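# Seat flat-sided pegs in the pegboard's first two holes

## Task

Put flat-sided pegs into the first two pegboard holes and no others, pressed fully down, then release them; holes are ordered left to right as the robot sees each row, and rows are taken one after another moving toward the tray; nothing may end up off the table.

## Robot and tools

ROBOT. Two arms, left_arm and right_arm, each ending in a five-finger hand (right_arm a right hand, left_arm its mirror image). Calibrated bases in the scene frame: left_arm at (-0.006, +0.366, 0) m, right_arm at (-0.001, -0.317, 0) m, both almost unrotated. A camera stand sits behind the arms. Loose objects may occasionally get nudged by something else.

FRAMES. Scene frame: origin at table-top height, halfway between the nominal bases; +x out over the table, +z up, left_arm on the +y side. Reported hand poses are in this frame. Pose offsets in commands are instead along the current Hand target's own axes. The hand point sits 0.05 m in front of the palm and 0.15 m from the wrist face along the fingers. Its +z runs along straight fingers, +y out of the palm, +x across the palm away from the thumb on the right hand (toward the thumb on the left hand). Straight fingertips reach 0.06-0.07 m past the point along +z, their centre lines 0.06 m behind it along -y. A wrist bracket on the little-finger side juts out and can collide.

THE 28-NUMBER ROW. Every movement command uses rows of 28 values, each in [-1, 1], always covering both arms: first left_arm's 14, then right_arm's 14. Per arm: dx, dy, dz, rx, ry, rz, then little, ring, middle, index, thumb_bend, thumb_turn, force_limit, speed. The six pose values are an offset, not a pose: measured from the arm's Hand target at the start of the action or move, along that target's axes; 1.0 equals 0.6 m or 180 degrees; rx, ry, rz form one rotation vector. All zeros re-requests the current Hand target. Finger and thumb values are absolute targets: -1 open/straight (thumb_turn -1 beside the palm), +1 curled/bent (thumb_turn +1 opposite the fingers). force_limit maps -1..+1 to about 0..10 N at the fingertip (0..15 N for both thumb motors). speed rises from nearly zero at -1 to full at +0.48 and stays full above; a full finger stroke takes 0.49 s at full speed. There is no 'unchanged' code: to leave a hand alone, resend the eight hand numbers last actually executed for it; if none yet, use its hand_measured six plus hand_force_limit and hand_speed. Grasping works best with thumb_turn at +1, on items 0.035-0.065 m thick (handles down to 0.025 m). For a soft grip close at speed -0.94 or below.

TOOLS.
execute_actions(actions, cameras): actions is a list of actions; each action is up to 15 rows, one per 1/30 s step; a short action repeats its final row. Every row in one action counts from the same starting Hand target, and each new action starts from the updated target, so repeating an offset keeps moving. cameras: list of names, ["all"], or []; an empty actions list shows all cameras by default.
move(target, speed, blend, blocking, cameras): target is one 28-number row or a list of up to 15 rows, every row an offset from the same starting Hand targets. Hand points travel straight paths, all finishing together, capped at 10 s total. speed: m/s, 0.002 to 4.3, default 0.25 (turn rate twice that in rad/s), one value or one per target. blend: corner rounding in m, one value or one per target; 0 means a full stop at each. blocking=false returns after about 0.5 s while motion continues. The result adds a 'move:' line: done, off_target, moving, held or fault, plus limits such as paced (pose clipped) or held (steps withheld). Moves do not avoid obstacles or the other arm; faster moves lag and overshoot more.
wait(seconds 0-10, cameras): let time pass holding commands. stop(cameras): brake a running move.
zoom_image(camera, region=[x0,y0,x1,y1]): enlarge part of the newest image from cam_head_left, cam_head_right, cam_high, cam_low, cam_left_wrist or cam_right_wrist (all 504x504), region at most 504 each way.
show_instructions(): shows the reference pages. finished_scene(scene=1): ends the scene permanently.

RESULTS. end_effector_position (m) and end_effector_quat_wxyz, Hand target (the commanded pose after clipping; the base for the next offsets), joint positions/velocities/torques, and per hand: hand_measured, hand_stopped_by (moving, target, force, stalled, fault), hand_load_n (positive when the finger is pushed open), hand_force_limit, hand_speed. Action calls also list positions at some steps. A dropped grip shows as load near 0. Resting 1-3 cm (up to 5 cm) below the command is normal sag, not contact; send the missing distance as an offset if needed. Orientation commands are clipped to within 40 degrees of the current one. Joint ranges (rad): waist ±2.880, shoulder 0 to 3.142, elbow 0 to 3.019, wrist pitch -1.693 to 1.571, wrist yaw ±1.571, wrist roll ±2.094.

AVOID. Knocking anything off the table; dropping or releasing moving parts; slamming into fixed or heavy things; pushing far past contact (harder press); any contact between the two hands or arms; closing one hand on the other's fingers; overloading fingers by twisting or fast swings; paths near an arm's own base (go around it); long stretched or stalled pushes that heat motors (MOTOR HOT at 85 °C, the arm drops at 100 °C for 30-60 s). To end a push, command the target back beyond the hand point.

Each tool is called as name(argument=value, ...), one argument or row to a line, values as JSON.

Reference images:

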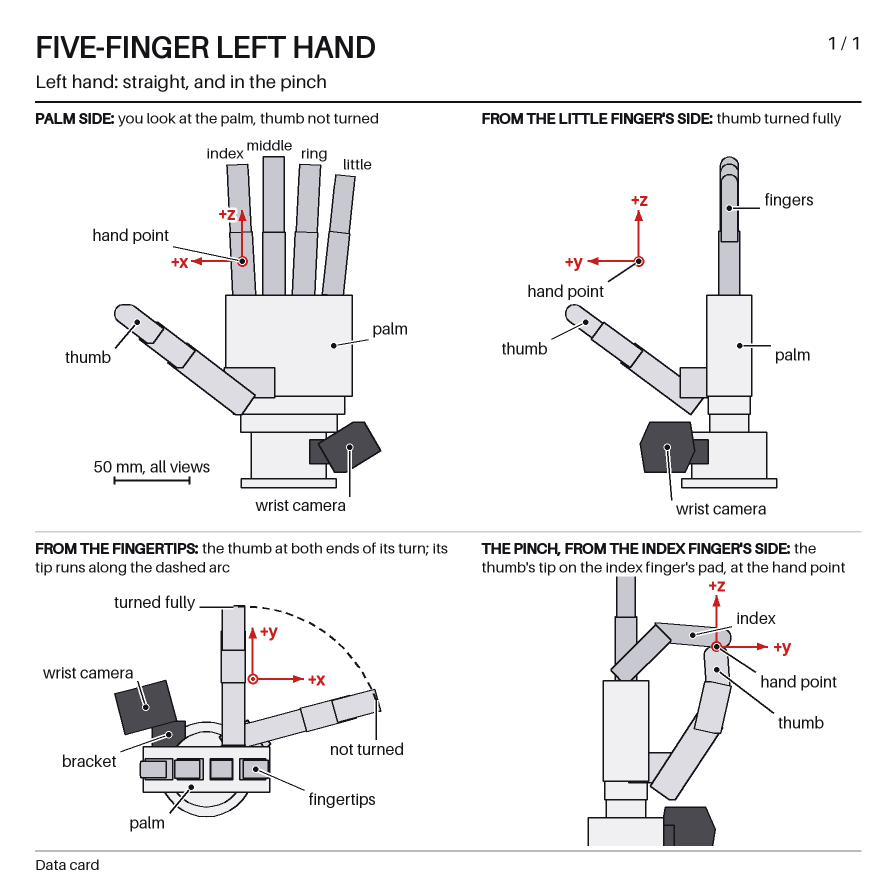

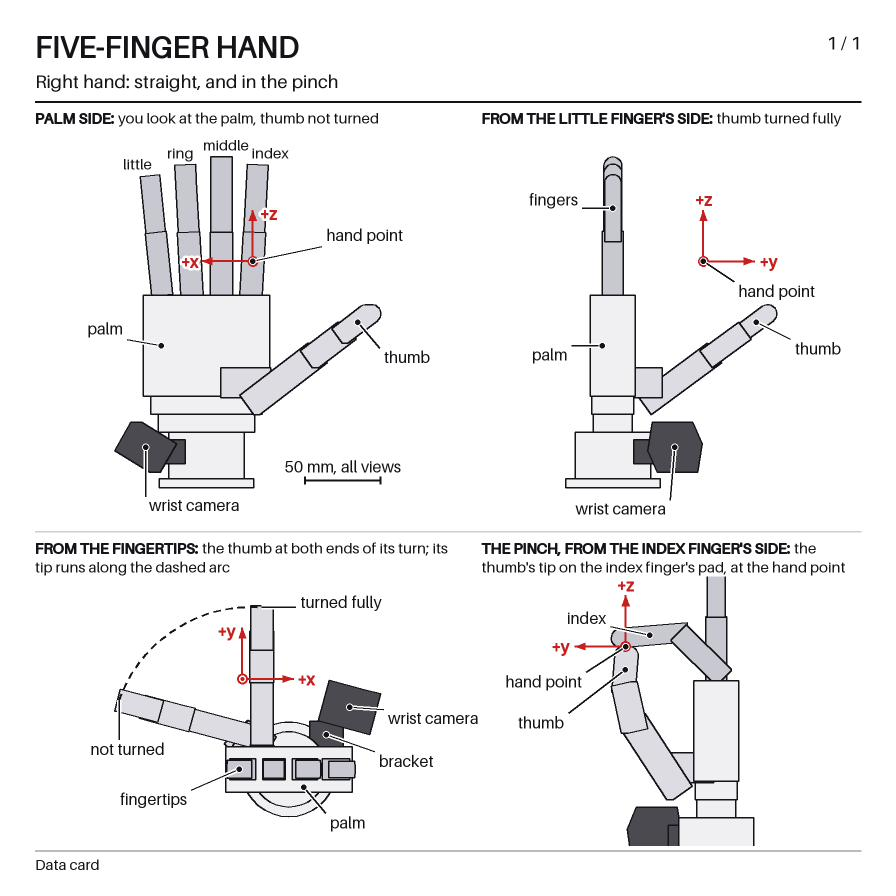

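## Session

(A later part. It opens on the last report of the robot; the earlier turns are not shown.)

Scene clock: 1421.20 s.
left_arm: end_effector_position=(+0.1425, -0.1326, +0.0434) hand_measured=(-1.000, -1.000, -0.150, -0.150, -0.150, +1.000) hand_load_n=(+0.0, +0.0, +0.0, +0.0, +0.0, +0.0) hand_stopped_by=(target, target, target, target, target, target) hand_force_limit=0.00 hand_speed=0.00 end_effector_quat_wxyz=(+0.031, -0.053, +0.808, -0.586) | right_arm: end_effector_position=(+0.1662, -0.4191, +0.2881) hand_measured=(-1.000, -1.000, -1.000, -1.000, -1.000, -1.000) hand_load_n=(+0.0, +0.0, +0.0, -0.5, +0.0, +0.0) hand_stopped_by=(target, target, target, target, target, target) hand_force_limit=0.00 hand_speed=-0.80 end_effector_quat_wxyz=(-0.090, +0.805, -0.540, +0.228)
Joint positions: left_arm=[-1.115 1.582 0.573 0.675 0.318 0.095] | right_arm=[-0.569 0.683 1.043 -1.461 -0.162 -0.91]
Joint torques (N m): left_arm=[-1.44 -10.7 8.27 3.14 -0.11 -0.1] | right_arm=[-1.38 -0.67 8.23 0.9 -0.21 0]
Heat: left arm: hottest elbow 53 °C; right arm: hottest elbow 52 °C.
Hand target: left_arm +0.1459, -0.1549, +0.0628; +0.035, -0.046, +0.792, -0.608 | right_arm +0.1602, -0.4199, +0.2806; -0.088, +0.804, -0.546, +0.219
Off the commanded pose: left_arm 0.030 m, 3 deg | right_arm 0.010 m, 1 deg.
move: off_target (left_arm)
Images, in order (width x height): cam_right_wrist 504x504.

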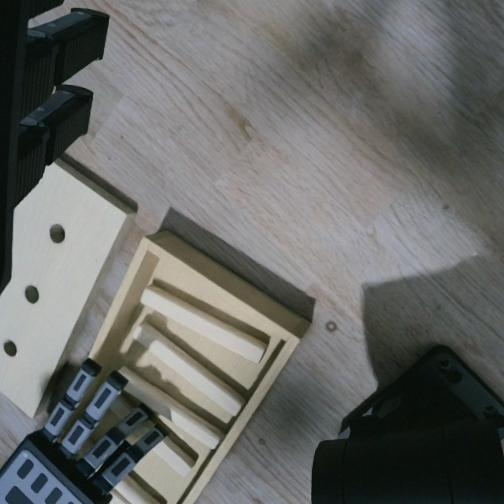

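move(
  target=[-0.002,0.0275,-0.0098,0,0,0,-1,-1,-0.15,-0.15,-0.15,1,0,0,0,0,0,0,0,0,-1,-1,-1,-1,-1,-1,0,-0.8],
  speed=0.08,
  cameras=["cam_right_wrist","cam_left_wrist"],
)

zoom_image(
  camera="cam_right_wrist",
  region=[50, 330, 250, 504],
)

Scene clock: 1435.97 s.
left_arm: end_effector_position=(+0.1445, -0.1382, +0.0438) hand_measured=(-1.000, -1.000, -0.150, -0.150, -0.150, +1.000) hand_load_n=(+0.0, +0.0, +0.0, +0.0, +0.0, +0.0) hand_stopped_by=(target, target, target, target, target, target) hand_force_limit=0.00 hand_speed=0.00 end_effector_quat_wxyz=(+0.035, -0.048, +0.798, -0.599) | right_arm: end_effector_position=(+0.1662, -0.4191, +0.2881) hand_measured=(-1.000, -1.000, -1.000, -1.000, -1.000, -1.000) hand_load_n=(+0.0, +0.0, -0.5, +0.0, +0.0, +0.0) hand_stopped_by=(target, target, target, target, target, target) hand_force_limit=0.00 hand_speed=-0.80 end_effector_quat_wxyz=(-0.090, +0.805, -0.540, +0.228)
Joint positions: left_arm=[-1.115 1.609 0.573 0.737 0.322 0.095] | right_arm=[-0.569 0.683 1.043 -1.461 -0.162 -0.91]
Joint torques (N m): left_arm=[-0.5 -10.46 5.78 2.95 0.14 -0.07] | right_arm=[-1.38 -0.62 8.27 0.9 -0.2 0]
Heat: left arm: hottest elbow 53 °C; right arm: hottest elbow 52 °C.
Hand target: left_arm +0.1459, -0.1449, +0.0483; +0.035, -0.046, +0.792, -0.608 | right_arm +0.1602, -0.4199, +0.2806; -0.088, +0.804, -0.546, +0.219
Off the commanded pose: left_arm 0.008 m, 1 deg | right_arm 0.010 m, 1 deg.
move: done
Images, in order (width x height): cam_left_wrist 504x504, cam_right_wrist 504x504.

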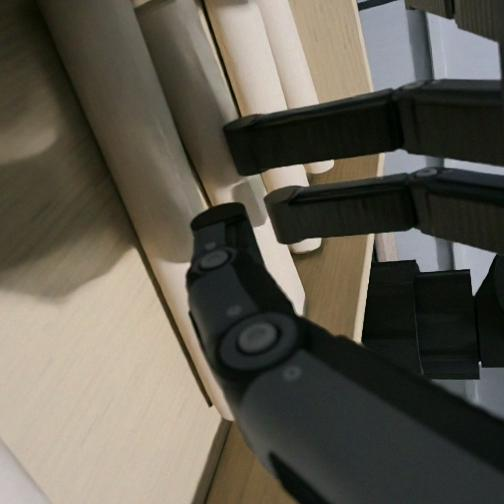

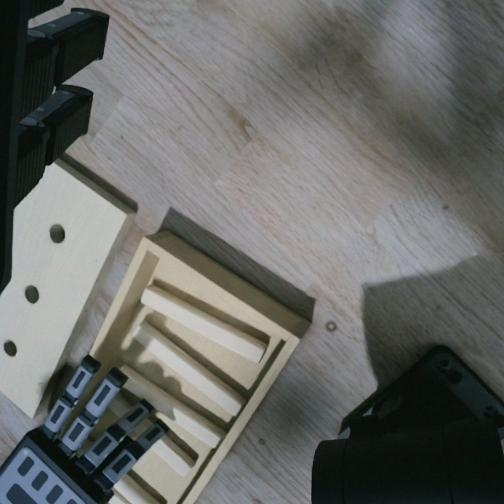

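Scaled by 2.520 from the camera's 504x504 image, which has a finer 720x720 frame.

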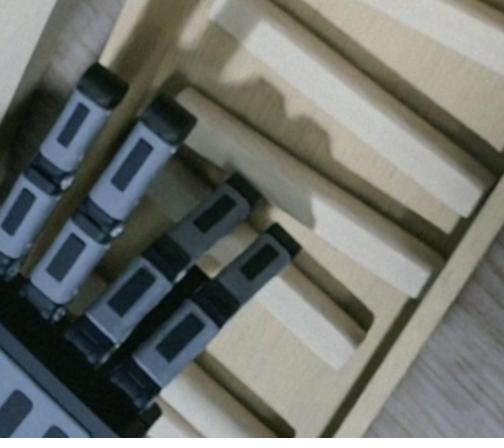

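move(
  target=[-0.002,-0.021,-0.027,0,0,0,-1,-1,-0.15,-0.15,-0.15,1,0,0,0,0,0,0,0,0,-1,-1,-1,-1,-1,-1,0,-0.8],
  speed=0.12,
  cameras=["cam_right_wrist"],
)

zoom_image(
  camera="cam_right_wrist",
  region=[50, 330, 250, 504],
)

Scene clock: 1451.10 s.
left_arm: end_effector_position=(+0.1413, -0.1345, +0.0602) hand_measured=(-1.000, -1.000, -0.150, -0.150, -0.150, +1.000) hand_load_n=(+0.0, +0.0, +0.0, +0.0, +0.0, +0.0) hand_stopped_by=(target, target, target, target, target, target) hand_force_limit=0.00 hand_speed=0.00 end_effector_quat_wxyz=(+0.033, -0.042, +0.793, -0.607) | right_arm: end_effector_position=(+0.1662, -0.4191, +0.2881) hand_measured=(-1.000, -1.000, -1.000, -1.000, -1.000, -1.000) hand_load_n=(+0.0, +0.0, +0.0, +0.0, +0.0, +0.0) hand_stopped_by=(target, target, target, target, target, target) hand_force_limit=0.00 hand_speed=-0.80 end_effector_quat_wxyz=(-0.090, +0.805, -0.540, +0.228)
Joint positions: left_arm=[-1.113 1.558 0.561 0.717 0.336 0.095] | right_arm=[-0.569 0.683 1.043 -1.461 -0.162 -0.91]
Joint torques (N m): left_arm=[0.62 -12.04 5.29 1.78 0.13 -0.03] | right_arm=[-1.38 -0.56 8.25 0.9 -0.2 -0.01]
Heat: left arm: hottest elbow 52 °C; right arm: hottest elbow 52 °C.
Hand target: left_arm +0.1457, -0.1324, +0.0647; +0.035, -0.046, +0.792, -0.608 | right_arm +0.1602, -0.4199, +0.2806; -0.088, +0.804, -0.546, +0.219
Off the commanded pose: left_arm 0.007 m, 0 deg | right_arm 0.010 m, 1 deg.
move: done
Images, in order (width x height): cam_right_wrist 504x504.

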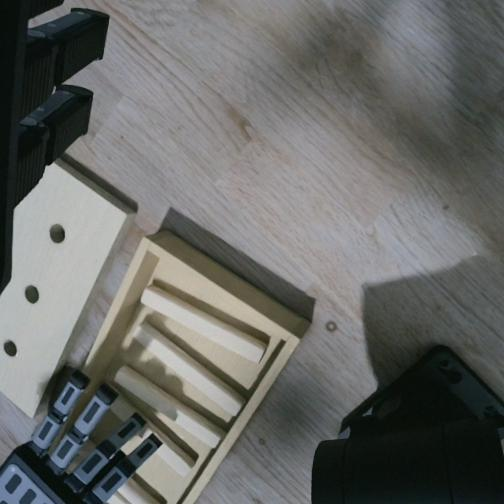

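Scaled by 2.520 from the camera's 504x504 image, which has a finer 720x720 frame.

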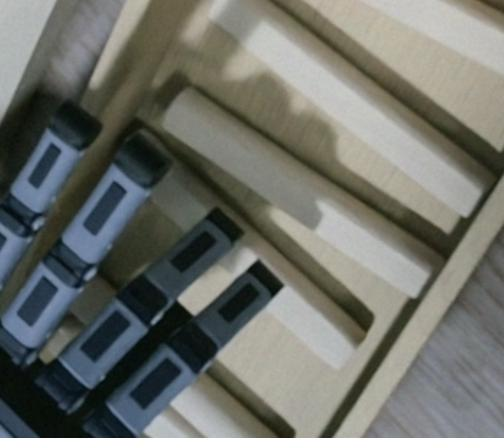

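move(
  target=[-0.002,0.030,-0.0092,0,0,0,-1,-1,-0.15,-0.15,-0.15,1,0,0,0,0,0,0,0,0,-1,-1,-1,-1,-1,-1,0,-0.8],
  speed=0.12,
  cameras=["cam_right_wrist"],
)

zoom_image(
  camera="cam_right_wrist",
  region=[50, 330, 250, 504],
)

Scene clock: 1462.93 s.
left_arm: end_effector_position=(+0.1386, -0.1211, +0.0452) hand_measured=(-1.000, -1.000, -0.150, -0.150, -0.150, +1.000) hand_load_n=(+0.0, +0.0, +0.0, +0.0, +0.0, +0.0) hand_stopped_by=(target, target, target, target, target, target) hand_force_limit=0.00 hand_speed=0.00 end_effector_quat_wxyz=(+0.028, -0.046, +0.798, -0.600) | right_arm: end_effector_position=(+0.1662, -0.4191, +0.2881) hand_measured=(-1.000, -1.000, -1.000, -1.000, -1.000, -1.000) hand_load_n=(+0.0, +0.0, +0.0, +0.0, +0.0, +0.0) hand_stopped_by=(target, target, target, target, target, target) hand_force_limit=0.00 hand_speed=-0.80 end_effector_quat_wxyz=(-0.090, +0.805, -0.540, +0.228)
Joint positions: left_arm=[-1.102 1.572 0.527 0.745 0.348 0.095] | right_arm=[-0.569 0.683 1.043 -1.461 -0.162 -0.91]
Joint torques (N m): left_arm=[0.79 -10.17 5.07 3.11 0.13 0.02] | right_arm=[-1.32 -0.56 8.24 0.9 -0.2 0]
Heat: left arm: hottest elbow 51 °C; right arm: hottest elbow 52 °C.
Hand target: left_arm +0.1458, -0.1224, +0.0487; +0.035, -0.046, +0.792, -0.608 | right_arm +0.1602, -0.4199, +0.2806; -0.088, +0.804, -0.546, +0.219
Off the commanded pose: left_arm 0.008 m, 1 deg | right_arm 0.010 m, 1 deg.
move: done
Images, in order (width x height): cam_right_wrist 504x504.

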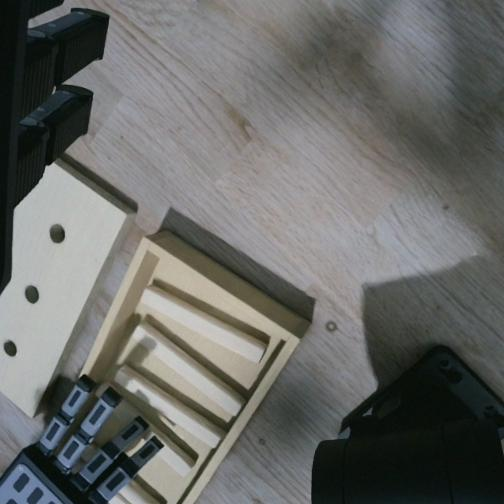

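Scaled by 2.520 from the camera's 504x504 image, which has a finer 720x720 frame.

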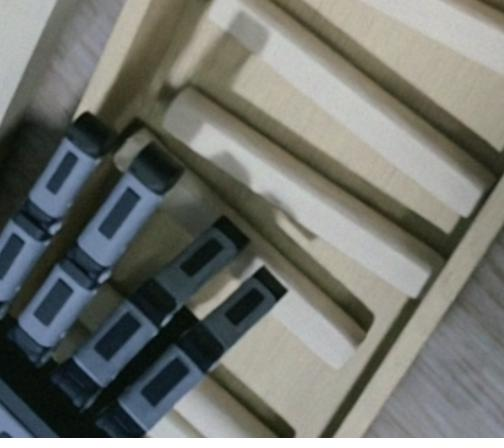

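move(
  target=[-0.0034,-0.0036,0.0133,0,0,0,-1,-1,-0.15,-0.15,-0.15,1,0,0,0,0,0,0,0,0,-1,-1,-1,-1,-1,-1,0,-0.8],
  speed=0.12,
  cameras=["cam_right_wrist"],
)

zoom_image(
  camera="cam_right_wrist",
  region=[50, 330, 250, 504],
)

Scene clock: 1469.87 s.
left_arm: end_effector_position=(+0.1383, -0.1205, +0.0405) hand_measured=(-1.000, -1.000, -0.150, -0.150, -0.150, +1.000) hand_load_n=(-0.5, +0.0, +0.5, +0.0, +0.0, +0.5) hand_stopped_by=(target, target, target, target, target, target) hand_force_limit=0.00 hand_speed=0.00 end_effector_quat_wxyz=(+0.027, -0.047, +0.800, -0.597) | right_arm: end_effector_position=(+0.1662, -0.4191, +0.2881) hand_measured=(-1.000, -1.000, -1.000, -1.000, -1.000, -1.000) hand_load_n=(+0.0, +0.0, +0.0, +0.0, +0.0, +0.0) hand_stopped_by=(target, target, target, target, target, target) hand_force_limit=0.00 hand_speed=-0.80 end_effector_quat_wxyz=(-0.090, +0.805, -0.540, +0.228)
Joint positions: left_arm=[-1.102 1.583 0.527 0.747 0.348 0.095] | right_arm=[-0.569 0.683 1.043 -1.461 -0.162 -0.91]
Joint torques (N m): left_arm=[0.62 -9.64 6.68 2.81 0.05 0.01] | right_arm=[-1.32 -0.56 8.24 0.88 -0.2 0]
Heat: left arm: hottest elbow 51 °C; right arm: hottest elbow 52 °C.
Hand target: left_arm +0.1487, -0.1304, +0.0487; +0.035, -0.046, +0.792, -0.608 | right_arm +0.1602, -0.4199, +0.2806; -0.088, +0.804, -0.546, +0.219
Off the commanded pose: left_arm 0.017 m, 2 deg | right_arm 0.010 m, 1 deg.
move: off_target (left_arm)
Images, in order (width x height): cam_right_wrist 504x504.

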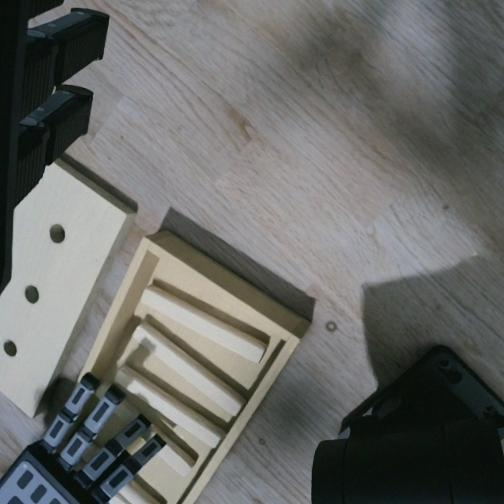

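Scaled by 2.520 from the camera's 504x504 image, which has a finer 720x720 frame.

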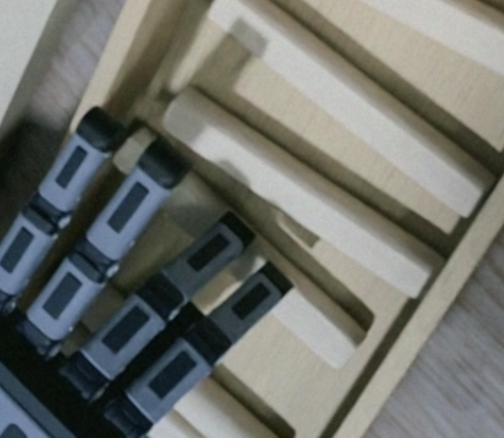

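move(
  target=[0.0023,-0.0213,0.0148,0,0,0,-1,-1,-0.15,-0.15,-0.15,1,0,0,0,0,0,0,0,0,-1,-1,-1,-1,-1,-1,0,-0.8],
  speed=0.12,
  cameras=["cam_right_wrist"],
)

zoom_image(
  camera="cam_right_wrist",
  region=[50, 330, 250, 504],
)

Scene clock: 1481.50 s.
left_arm: end_effector_position=(+0.1433, -0.1267, +0.0449) hand_measured=(-1.000, -1.000, -0.150, -0.150, -0.150, +1.000) hand_load_n=(+0.0, +0.0, +0.0, +0.0, +0.0, +0.0) hand_stopped_by=(target, target, target, target, target, target) hand_force_limit=0.00 hand_speed=0.00 end_effector_quat_wxyz=(+0.031, -0.049, +0.799, -0.598) | right_arm: end_effector_position=(+0.1662, -0.4191, +0.2881) hand_measured=(-1.000, -1.000, -1.000, -1.000, -1.000, -1.000) hand_load_n=(+0.0, +0.0, +0.0, +0.0, +0.0, +0.0) hand_stopped_by=(target, target, target, target, target, target) hand_force_limit=0.00 hand_speed=-0.80 end_effector_quat_wxyz=(-0.090, +0.805, -0.540, +0.228)
Joint positions: left_arm=[-1.102 1.583 0.546 0.732 0.338 0.095] | right_arm=[-0.569 0.683 1.043 -1.461 -0.162 -0.91]
Joint torques (N m): left_arm=[-0.79 -11.05 7.83 1.73 -0.11 -0.04] | right_arm=[-1.32 -0.56 8.25 0.91 -0.2 -0.01]
Heat: left arm: hottest elbow 51 °C; right arm: hottest elbow 52 °C.
Hand target: left_arm +0.1487, -0.1423, +0.0586; +0.035, -0.046, +0.792, -0.608 | right_arm +0.1602, -0.4199, +0.2806; -0.088, +0.804, -0.546, +0.219
Off the commanded pose: left_arm 0.022 m, 2 deg | right_arm 0.010 m, 1 deg.
move: off_target (left_arm)
Images, in order (width x height): cam_right_wrist 504x504.

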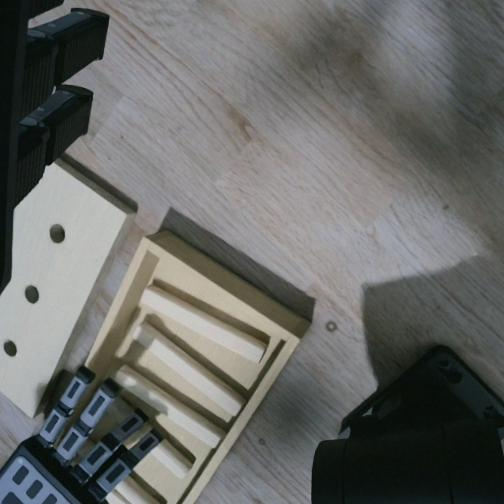

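Scaled by 2.520 from the camera's 504x504 image, which has a finer 720x720 frame.

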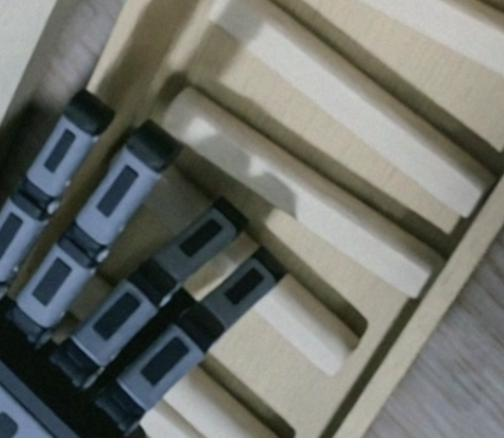

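move(
  target=[0.0002,0.0230,0.0079,0,0,0,-1,-1,-0.15,-0.15,-0.15,1,0,0,0,0,0,0,0,0,-1,-1,-1,-1,-1,-1,0,-0.8],
  speed=0.1,
  cameras=["cam_right_wrist","cam_left_wrist"],
)

zoom_image(
  camera="cam_right_wrist",
  region=[50, 330, 250, 504],
)

Scene clock: 1491.50 s.
left_arm: end_effector_position=(+0.1428, -0.1251, +0.0289) hand_measured=(-1.000, -1.000, -0.150, -0.150, -0.150, +1.000) hand_load_n=(+0.0, +0.0, -0.5, +0.0, +0.0, +0.0) hand_stopped_by=(target, target, target, target, target, target) hand_force_limit=0.00 hand_speed=0.00 end_effector_quat_wxyz=(+0.028, -0.053, +0.806, -0.589) | right_arm: end_effector_position=(+0.1662, -0.4191, +0.2881) hand_measured=(-1.000, -1.000, -1.000, -1.000, -1.000, -1.000) hand_load_n=(+0.0, +0.0, -0.5, +0.0, +0.0, +0.0) hand_stopped_by=(target, target, target, target, target, target) hand_force_limit=0.00 hand_speed=-0.80 end_effector_quat_wxyz=(-0.090, +0.805, -0.540, +0.228)
Joint positions: left_arm=[-1.102 1.622 0.546 0.746 0.336 0.095] | right_arm=[-0.569 0.683 1.043 -1.461 -0.162 -0.91]
Joint torques (N m): left_arm=[-0.91 -10.64 7.21 3.15 -0.09 -0.04] | right_arm=[-1.44 -0.62 8.23 0.88 -0.21 0]
Heat: left arm: hottest elbow 50 °C; right arm: hottest elbow 52 °C.
Hand target: left_arm +0.1487, -0.1433, +0.0443; +0.035, -0.046, +0.792, -0.608 | right_arm +0.1602, -0.4199, +0.2806; -0.088, +0.804, -0.546, +0.219
Off the commanded pose: left_arm 0.024 m, 3 deg | right_arm 0.010 m, 1 deg.
move: off_target (left_arm)
Images, in order (width x height): cam_left_wrist 504x504, cam_right_wrist 504x504.

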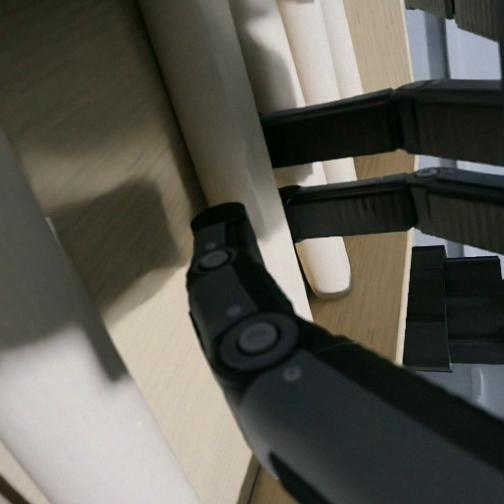

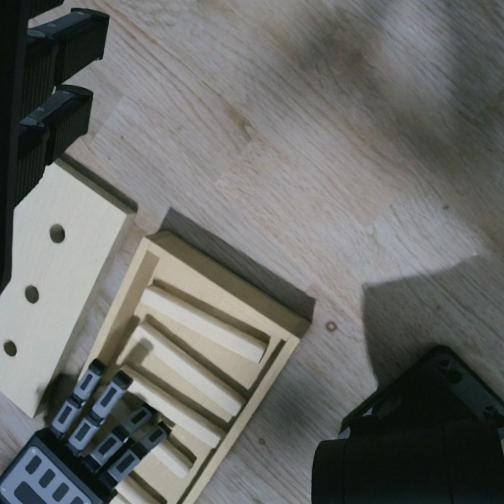

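Scaled by 2.520 from the camera's 504x504 image, which has a finer 720x720 frame.

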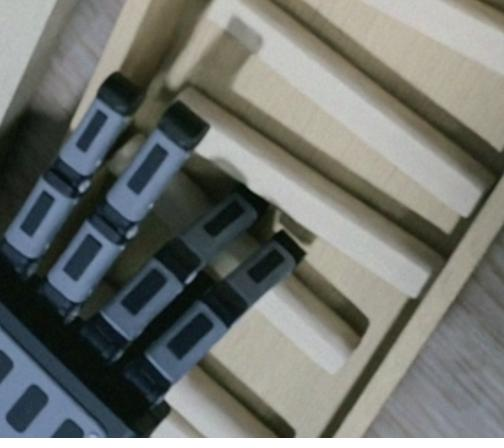

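execute_actions(
  actions=[
    [[0,0,0,0,0,0,-1,-1,0.3,0.3,-0.15,1,-0.2,-0.9,0,0,0,0,0,0,-1,-1,-1,-1,-1,-1,0,-0.8]],
  ],
  cameras=[],
)

wait(
  seconds=2,
  cameras=["cam_left_wrist","cam_right_wrist"],
)

Scene clock: 1504.97 s.
left_arm: end_effector_position=(+0.1432, -0.1260, +0.0303) hand_measured=(-1.000, -1.000, +0.014, +0.034, -0.152, +1.000) hand_load_n=(+0.0, +0.0, +5.5, +5.5, +6.0, -0.5) hand_stopped_by=(target, target, force, force, target, target) hand_force_limit=-0.20 hand_speed=-0.90 end_effector_quat_wxyz=(+0.029, -0.052, +0.804, -0.591) | right_arm: end_effector_position=(+0.1662, -0.4191, +0.2881) hand_measured=(-1.000, -1.000, -1.000, -1.000, -1.000, -1.000) hand_load_n=(+0.0, +0.0, +0.0, +0.0, +0.0, +0.0) hand_stopped_by=(target, target, target, target, target, target) hand_force_limit=0.00 hand_speed=-0.80 end_effector_quat_wxyz=(-0.090, +0.805, -0.540, +0.228)
Joint positions: left_arm=[-1.102 1.622 0.546 0.753 0.336 0.095] | right_arm=[-0.569 0.683 1.043 -1.461 -0.162 -0.91]
Joint torques (N m): left_arm=[-0.85 -10.58 7.2 2.91 -0.09 -0.05] | right_arm=[-1.38 -0.67 8.25 0.9 -0.2 0]
Heat: left arm: hottest elbow 50 °C; right arm: hottest elbow 52 °C.
Hand target: left_arm +0.1487, -0.1433, +0.0443; +0.035, -0.046, +0.792, -0.608 | right_arm +0.1602, -0.4199, +0.2806; -0.088, +0.804, -0.546, +0.219
Off the commanded pose: left_arm 0.023 m, 3 deg | right_arm 0.010 m, 1 deg.
Step readings (end_effector_position of left_arm | right_arm):
0: (+0.1428, -0.1251, +0.0289) | (+0.1662, -0.4191, +0.2881)
1: (+0.1428, -0.1251, +0.0289) | (+0.1662, -0.4191, +0.2881)
2: (+0.1428, -0.1251, +0.0289) | (+0.1662, -0.4191, +0.2881)
4: (+0.1428, -0.1251, +0.0289) | (+0.1662, -0.4191, +0.2881)
8: (+0.1430, -0.1254, +0.0293) | (+0.1662, -0.4191, +0.2881)
15: (+0.1431, -0.1257, +0.0299) | (+0.1662, -0.4191, +0.2881)
No camera images: "cameras" was empty.

Scene clock: 1506.97 s.
left_arm: end_effector_position=(+0.1432, -0.1260, +0.0303) hand_measured=(-1.000, -1.000, +0.014, +0.034, -0.152, +1.000) hand_load_n=(+0.0, +0.0, +5.5, +6.0, +6.5, +0.0) hand_stopped_by=(target, target, force, force, target, target) hand_force_limit=-0.20 hand_speed=-0.90 end_effector_quat_wxyz=(+0.029, -0.052, +0.804, -0.591) | right_arm: end_effector_position=(+0.1662, -0.4191, +0.2881) hand_measured=(-1.000, -1.000, -1.000, -1.000, -1.000, -1.000) hand_load_n=(+0.0, -0.5, +0.0, +0.0, +0.0, +0.0) hand_stopped_by=(target, target, target, target, target, target) hand_force_limit=0.00 hand_speed=-0.80 end_effector_quat_wxyz=(-0.090, +0.805, -0.540, +0.228)
Joint positions: left_arm=[-1.102 1.622 0.546 0.753 0.336 0.095] | right_arm=[-0.569 0.683 1.043 -1.461 -0.162 -0.91]
Joint torques (N m): left_arm=[-0.91 -10.58 7.21 2.89 -0.1 -0.05] | right_arm=[-1.44 -0.56 8.24 0.91 -0.2 0]
Heat: left arm: hottest elbow 50 °C; right arm: hottest elbow 52 °C.
Hand target: left_arm +0.1487, -0.1433, +0.0443; +0.035, -0.046, +0.792, -0.608 | right_arm +0.1602, -0.4199, +0.2806; -0.088, +0.804, -0.546, +0.219
Off the commanded pose: left_arm 0.023 m, 3 deg | right_arm 0.010 m, 1 deg.
wait: 2.00 s; at rest by 0.17 s
Images, in order (width x height): cam_left_wrist 504x504, cam_right_wrist 504x504.

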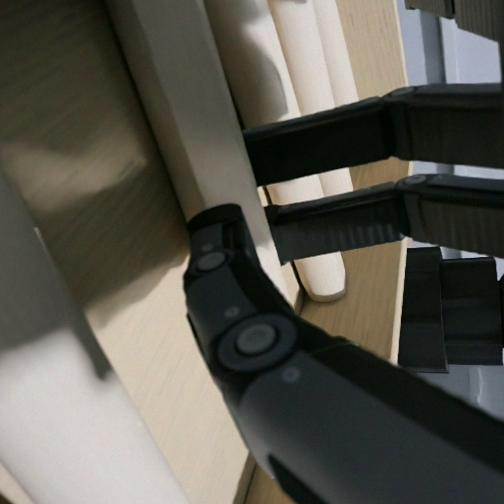

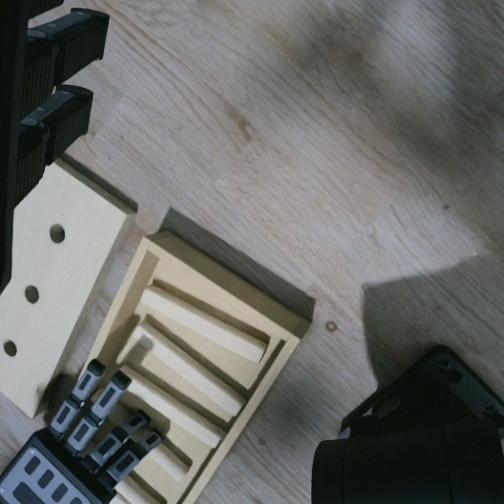

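move(
  target=[-0.002,-0.1247,-0.0503,0,0,0,-1,-1,0.3,0.3,-0.15,1,-0.2,-0.9,0,0,0,0,0,0,-1,-1,-1,-1,-1,-1,0,-0.8],
  speed=0.1,
  cameras=["cam_right_wrist","cam_left_wrist","cam_head_left"],
)

Scene clock: 1516.90 s.
left_arm: end_effector_position=(+0.1380, -0.1178, +0.0987) hand_measured=(-1.000, -1.000, +0.014, +0.034, -0.152, +1.000) hand_load_n=(+0.0, +0.0, +5.5, +6.0, +6.5, -0.5) hand_stopped_by=(target, target, force, force, target, target) hand_force_limit=-0.20 hand_speed=-0.90 end_effector_quat_wxyz=(+0.027, -0.050, +0.805, -0.591) | right_arm: end_effector_position=(+0.1662, -0.4191, +0.2881) hand_measured=(-1.000, -1.000, -1.000, -1.000, -1.000, -1.000) hand_load_n=(+0.0, +0.0, +0.0, +0.0, +0.0, +0.0) hand_stopped_by=(target, target, target, target, target, target) hand_force_limit=0.00 hand_speed=-0.80 end_effector_quat_wxyz=(-0.090, +0.805, -0.540, +0.228)
Joint positions: left_arm=[-1.102 1.386 0.573 0.489 0.342 0.095] | right_arm=[-0.569 0.683 1.043 -1.461 -0.162 -0.91]
Joint torques (N m): left_arm=[0.26 -10.52 9.7 1.66 0.15 -0.01] | right_arm=[-1.38 -0.62 8.27 0.92 -0.2 0]
Heat: left arm: hottest elbow 50 °C; right arm: hottest elbow 52 °C.
Hand target: left_arm +0.1488, -0.1334, +0.1243; +0.035, -0.046, +0.792, -0.608 | right_arm +0.1602, -0.4199, +0.2806; -0.088, +0.804, -0.546, +0.219
Off the commanded pose: left_arm 0.032 m, 3 deg | right_arm 0.010 m, 1 deg.
move: off_target (left_arm)
Images, in order (width x height): cam_head_left 504x504, cam_left_wrist 504x504, cam_right_wrist 504x504.

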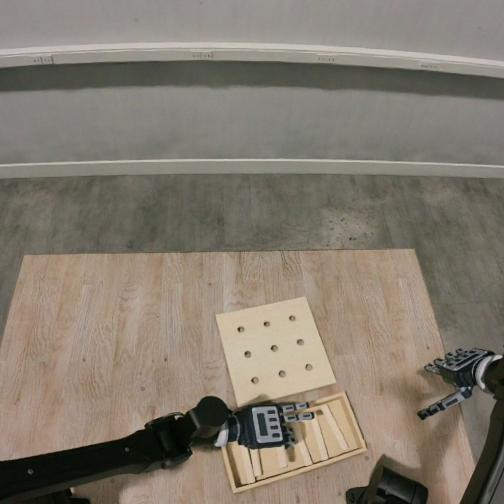

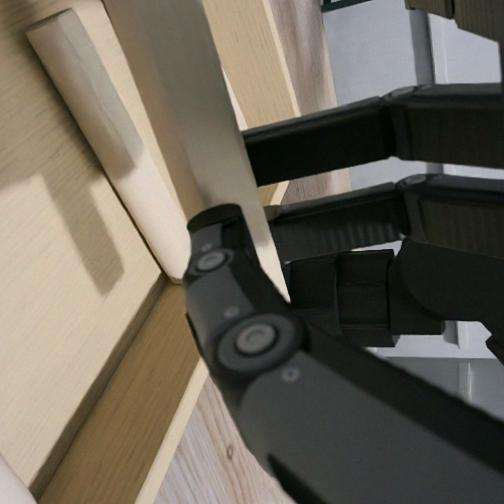

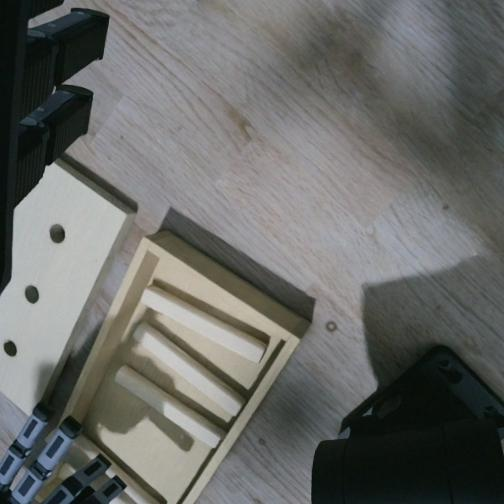

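move(
  target=[
    [0,-0.0483,-0.0129,0,0,0,-1,-1,0.3,0.3,-0.15,1,-0.2,-0.9,0,0,0,0,0,0,-1,-1,-1,-1,-1,-1,0,-0.8],
    [-0.4045,0.0608,-0.3572,0,-0.1824,-0.0487,-1,-1,0.3,0.3,-0.15,1,-0.2,-0.9,0,0,0,0,0,0,-1,-1,-1,-1,-1,-1,0,-0.8],
    [-0.4045,0.1155,-0.3425,0,-0.1824,-0.0487,-1,-1,0.3,0.3,-0.15,1,-0.2,-0.9,0,0,0,0,0,0,-1,-1,-1,-1,-1,-1,0,-0.8],
  ],
  speed=0.18,
  blend=[0.02,0.02,0],
  cameras=["all"],
)

Scene clock: 1563.07 s.
left_arm: end_effector_position=(+0.3561, +0.1080, +0.1016) hand_measured=(-1.000, -1.000, +0.014, +0.034, -0.152, +1.000) hand_load_n=(+0.0, +0.0, +5.5, +6.0, +6.5, +0.0) hand_stopped_by=(target, target, force, force, target, target) hand_force_limit=-0.20 hand_speed=-0.90 end_effector_quat_wxyz=(+0.197, -0.283, +0.751, -0.563) | right_arm: end_effector_position=(+0.1662, -0.4191, +0.2881) hand_measured=(-1.000, -1.000, -1.000, -1.000, -1.000, -1.000) hand_load_n=(+0.0, +0.0, +0.0, +0.0, +0.0, +0.0) hand_stopped_by=(target, target, target, target, target, target) hand_force_limit=0.00 hand_speed=-0.80 end_effector_quat_wxyz=(-0.090, +0.805, -0.540, +0.228)
Joint positions: left_arm=[-0.366 1.233 0.441 0.461 0.482 0.134] | right_arm=[-0.569 0.683 1.043 -1.461 -0.162 -0.91]
Joint torques (N m): left_arm=[0.62 -7.06 6.97 3.18 0.19 0.08] | right_arm=[-1.38 -0.62 8.24 0.92 -0.21 0]
Heat: left arm: hottest elbow 55 °C; right arm: hottest elbow 52 °C.
Hand target: left_arm +0.3650, +0.1094, +0.1103; +0.211, -0.275, +0.744, -0.571 | right_arm +0.1602, -0.4199, +0.2806; -0.088, +0.804, -0.546, +0.219
Off the commanded pose: left_arm 0.012 m, 2 deg | right_arm 0.010 m, 1 deg.
move: off_target (left_arm); blend cut to 0.0148 m at target 1, 0.017 m at target 2

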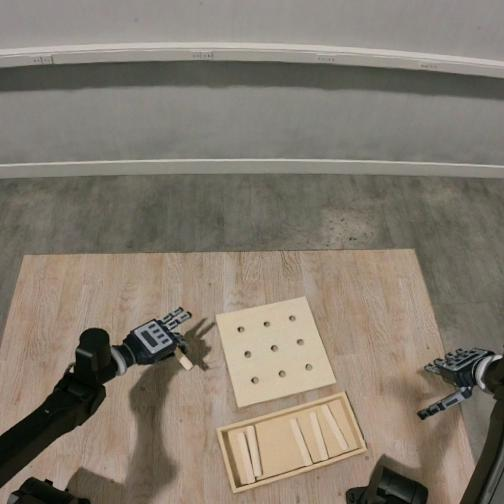

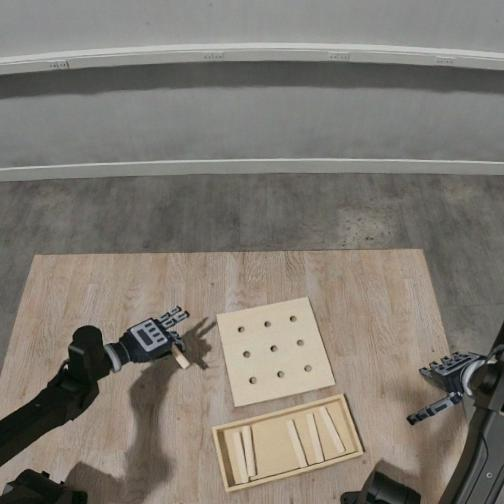

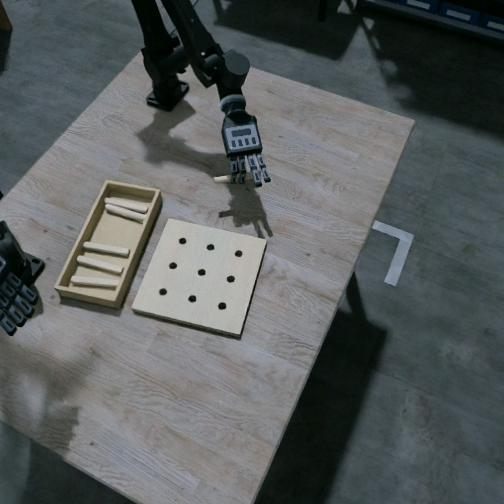

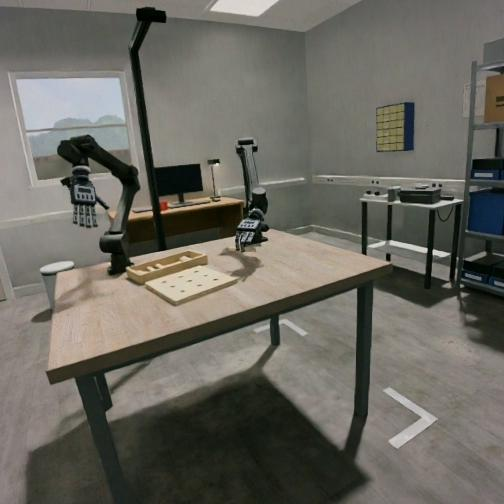

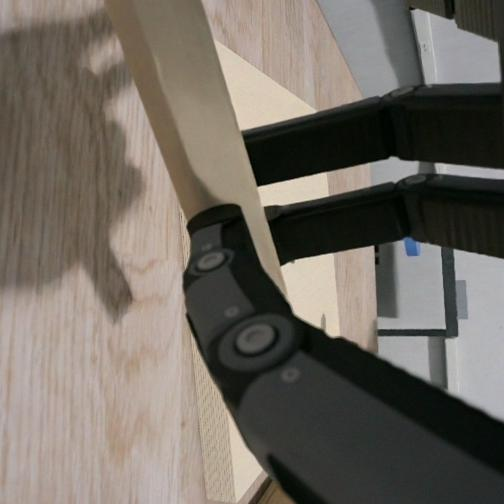

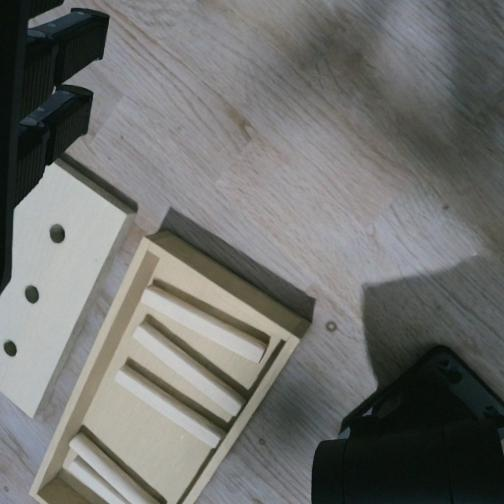

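move(
  target=[0,0.1046,0.028,0,0,0,-1,-1,0.3,0.3,-0.15,1,-0.2,-0.9,0,0,0,0,0,0,-1,-1,-1,-1,-1,-1,0,-0.8],
  speed=0.1,
  cameras=["cam_low","cam_high"],
)

zoom_image(
  camera="cam_low",
  region=[200, 200, 300, 280],
)

Scene clock: 1574.10 s.
left_arm: end_effector_position=(+0.3586, +0.1072, +0.0410) hand_measured=(-1.000, -1.000, +0.014, +0.034, -0.152, +1.000) hand_load_n=(+0.0, +0.0, +5.5, +6.0, +6.5, +0.0) hand_stopped_by=(target, target, force, force, target, target) hand_force_limit=-0.20 hand_speed=-0.90 end_effector_quat_wxyz=(+0.201, -0.280, +0.749, -0.566) | right_arm: end_effector_position=(+0.1662, -0.4191, +0.2881) hand_measured=(-1.000, -1.000, -1.000, -1.000, -1.000, -1.000) hand_load_n=(+0.0, +0.0, +0.0, +0.0, +0.0, +0.0) hand_stopped_by=(target, target, target, target, target, target) hand_force_limit=0.00 hand_speed=-0.80 end_effector_quat_wxyz=(-0.090, +0.805, -0.540, +0.228)
Joint positions: left_arm=[-0.366 1.472 0.386 0.765 0.482 0.137] | right_arm=[-0.569 0.683 1.043 -1.461 -0.162 -0.91]
Joint torques (N m): left_arm=[0.62 -8.06 4.83 3.23 0.19 0.04] | right_arm=[-1.44 -0.67 8.25 0.9 -0.2 -0.01]
Heat: left arm: hottest elbow 54 °C; right arm: hottest elbow 52 °C.
Hand target: left_arm +0.3650, +0.1093, +0.0453; +0.211, -0.275, +0.744, -0.571 | right_arm +0.1602, -0.4199, +0.2806; -0.088, +0.804, -0.546, +0.219
Off the commanded pose: left_arm 0.008 m, 2 deg | right_arm 0.010 m, 1 deg.
move: done
Images, in order (width x height): cam_high 504x504, cam_low 504x504.

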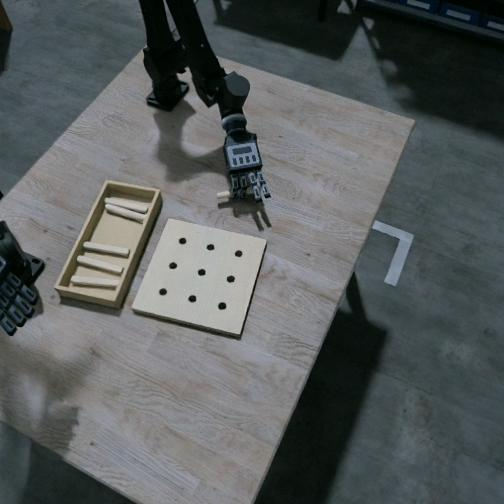

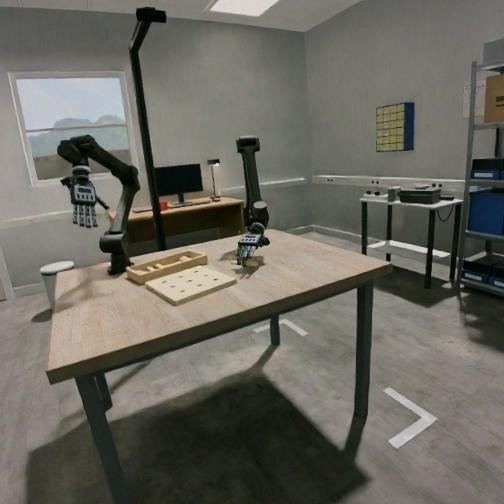

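Scaled by 5.040 from the camera's 504x504 image, which has a finer 720x720 frame.

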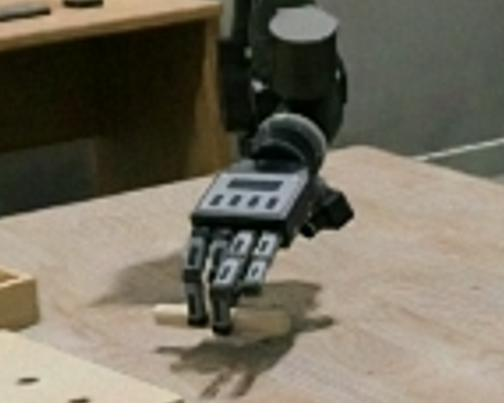

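move(
  target=[0,0.0225,0.006,0,0,0,-1,-1,0.3,0.3,-0.15,1,-0.2,-0.9,0,0,0,0,0,0,-1,-1,-1,-1,-1,-1,0,-0.8],
  speed=0.05,
  cameras=["cam_low","cam_left_wrist"],
)

zoom_image(
  camera="cam_low",
  region=[220, 230, 280, 280],
)

Scene clock: 1582.83 s.
left_arm: end_effector_position=(+0.3591, +0.1070, +0.0273) hand_measured=(-1.000, -1.000, +0.014, +0.034, -0.152, +1.000) hand_load_n=(+0.0, +0.0, +5.5, +6.0, +6.5, +0.0) hand_stopped_by=(target, target, force, force, target, target) hand_force_limit=-0.20 hand_speed=-0.90 end_effector_quat_wxyz=(+0.201, -0.280, +0.749, -0.566) | right_arm: end_effector_position=(+0.1662, -0.4191, +0.2881) hand_measured=(-1.000, -1.000, -1.000, -1.000, -1.000, -1.000) hand_load_n=(+0.0, +0.0, +0.0, +0.0, +0.0, +0.0) hand_stopped_by=(target, target, target, target, target, target) hand_force_limit=0.00 hand_speed=-0.80 end_effector_quat_wxyz=(-0.090, +0.805, -0.540, +0.228)
Joint positions: left_arm=[-0.366 1.534 0.38 0.833 0.482 0.137] | right_arm=[-0.569 0.683 1.043 -1.461 -0.162 -0.91]
Joint torques (N m): left_arm=[0.62 -8.53 4.31 3.21 0.18 0.04] | right_arm=[-1.32 -0.62 8.24 0.88 -0.21 0]
Heat: left arm: hottest elbow 53 °C; right arm: hottest elbow 52 °C.
Hand target: left_arm +0.3650, +0.1093, +0.0312; +0.211, -0.275, +0.744, -0.571 | right_arm +0.1602, -0.4199, +0.2806; -0.088, +0.804, -0.546, +0.219
Off the commanded pose: left_arm 0.007 m, 2 deg | right_arm 0.010 m, 1 deg.
move: done
Images, in order (width x height): cam_low 504x504, cam_left_wrist 504x504.

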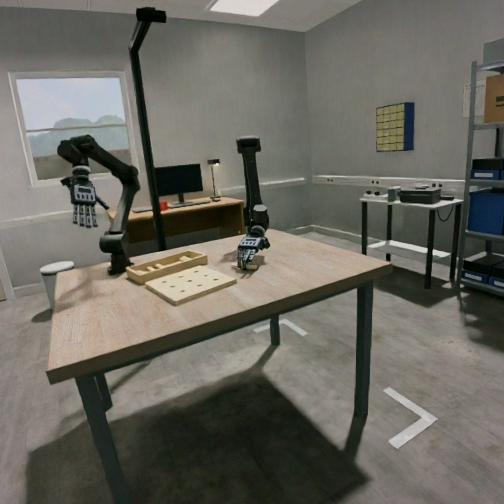

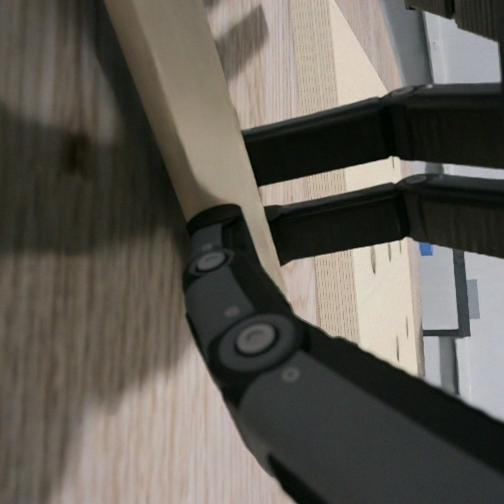

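Scaled by 8.400 from the camera's 504x504 image, which has a finer 720x720 frame.

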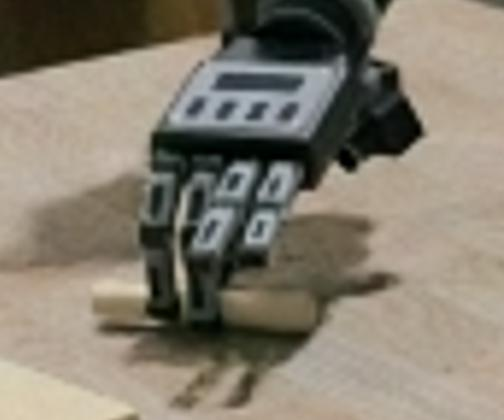

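move(
  target=[0,0.0097,0.0026,0,0,0,-1,-1,0.3,0.3,-0.15,1,-0.2,-0.9,0,0,0,0,0,0,-1,-1,-1,-1,-1,-1,0,-0.8],
  speed=0.05,
  cameras=["cam_low","cam_left_wrist"],
)

zoom_image(
  camera="cam_low",
  region=[220, 230, 280, 280],
)

Scene clock: 1592.67 s.
left_arm: end_effector_position=(+0.3606, +0.1064, +0.0236) hand_measured=(-1.000, -1.000, +0.014, +0.034, -0.152, +1.000) hand_load_n=(+0.0, +0.0, +5.5, +6.0, +6.0, +0.0) hand_stopped_by=(target, target, force, force, target, target) hand_force_limit=-0.20 hand_speed=-0.90 end_effector_quat_wxyz=(+0.203, -0.278, +0.748, -0.568) | right_arm: end_effector_position=(+0.1662, -0.4191, +0.2881) hand_measured=(-1.000, -1.000, -1.000, -1.000, -1.000, -1.000) hand_load_n=(+0.0, +0.0, +0.0, +0.0, +0.0, +0.0) hand_stopped_by=(target, target, target, target, target, target) hand_force_limit=0.00 hand_speed=-0.80 end_effector_quat_wxyz=(-0.090, +0.805, -0.540, +0.228)
Joint positions: left_arm=[-0.366 1.558 0.38 0.865 0.483 0.137] | right_arm=[-0.569 0.683 1.043 -1.461 -0.162 -0.91]
Joint torques (N m): left_arm=[0.62 -8.12 4 3.23 0.16 0.04] | right_arm=[-1.38 -0.56 8.24 0.91 -0.2 -0.01]
Heat: left arm: hottest elbow 52 °C; right arm: hottest elbow 52 °C.
Hand target: left_arm +0.3650, +0.1094, +0.0251; +0.211, -0.275, +0.744, -0.571 | right_arm +0.1602, -0.4199, +0.2806; -0.088, +0.804, -0.546, +0.219
Off the commanded pose: left_arm 0.006 m, 1 deg | right_arm 0.010 m, 1 deg.
move: done
Images, in order (width x height): cam_low 504x504, cam_left_wrist 504x504.

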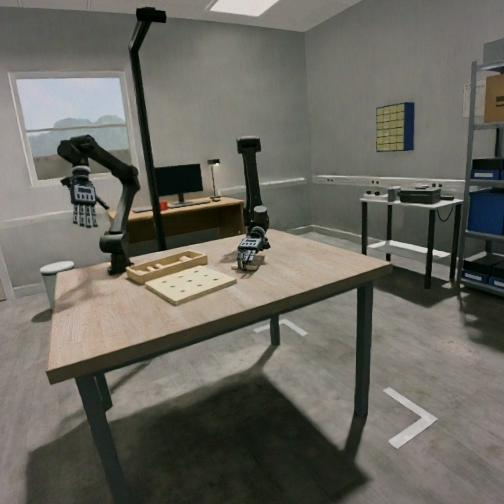

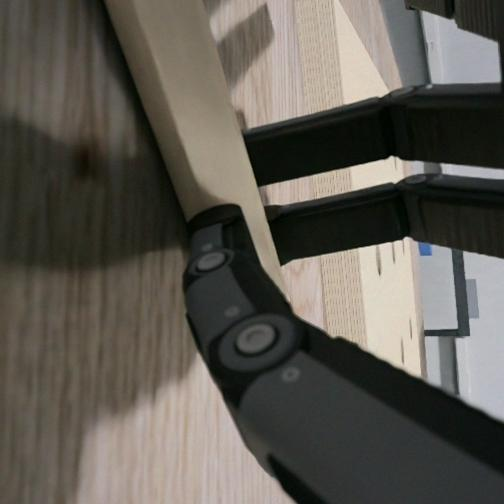

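Scaled by 8.400 from the camera's 504x504 image, which has a finer 720x720 frame.

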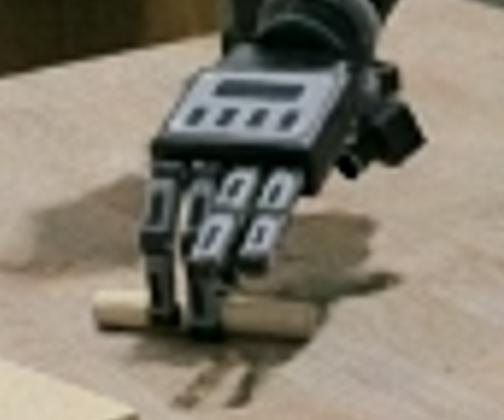

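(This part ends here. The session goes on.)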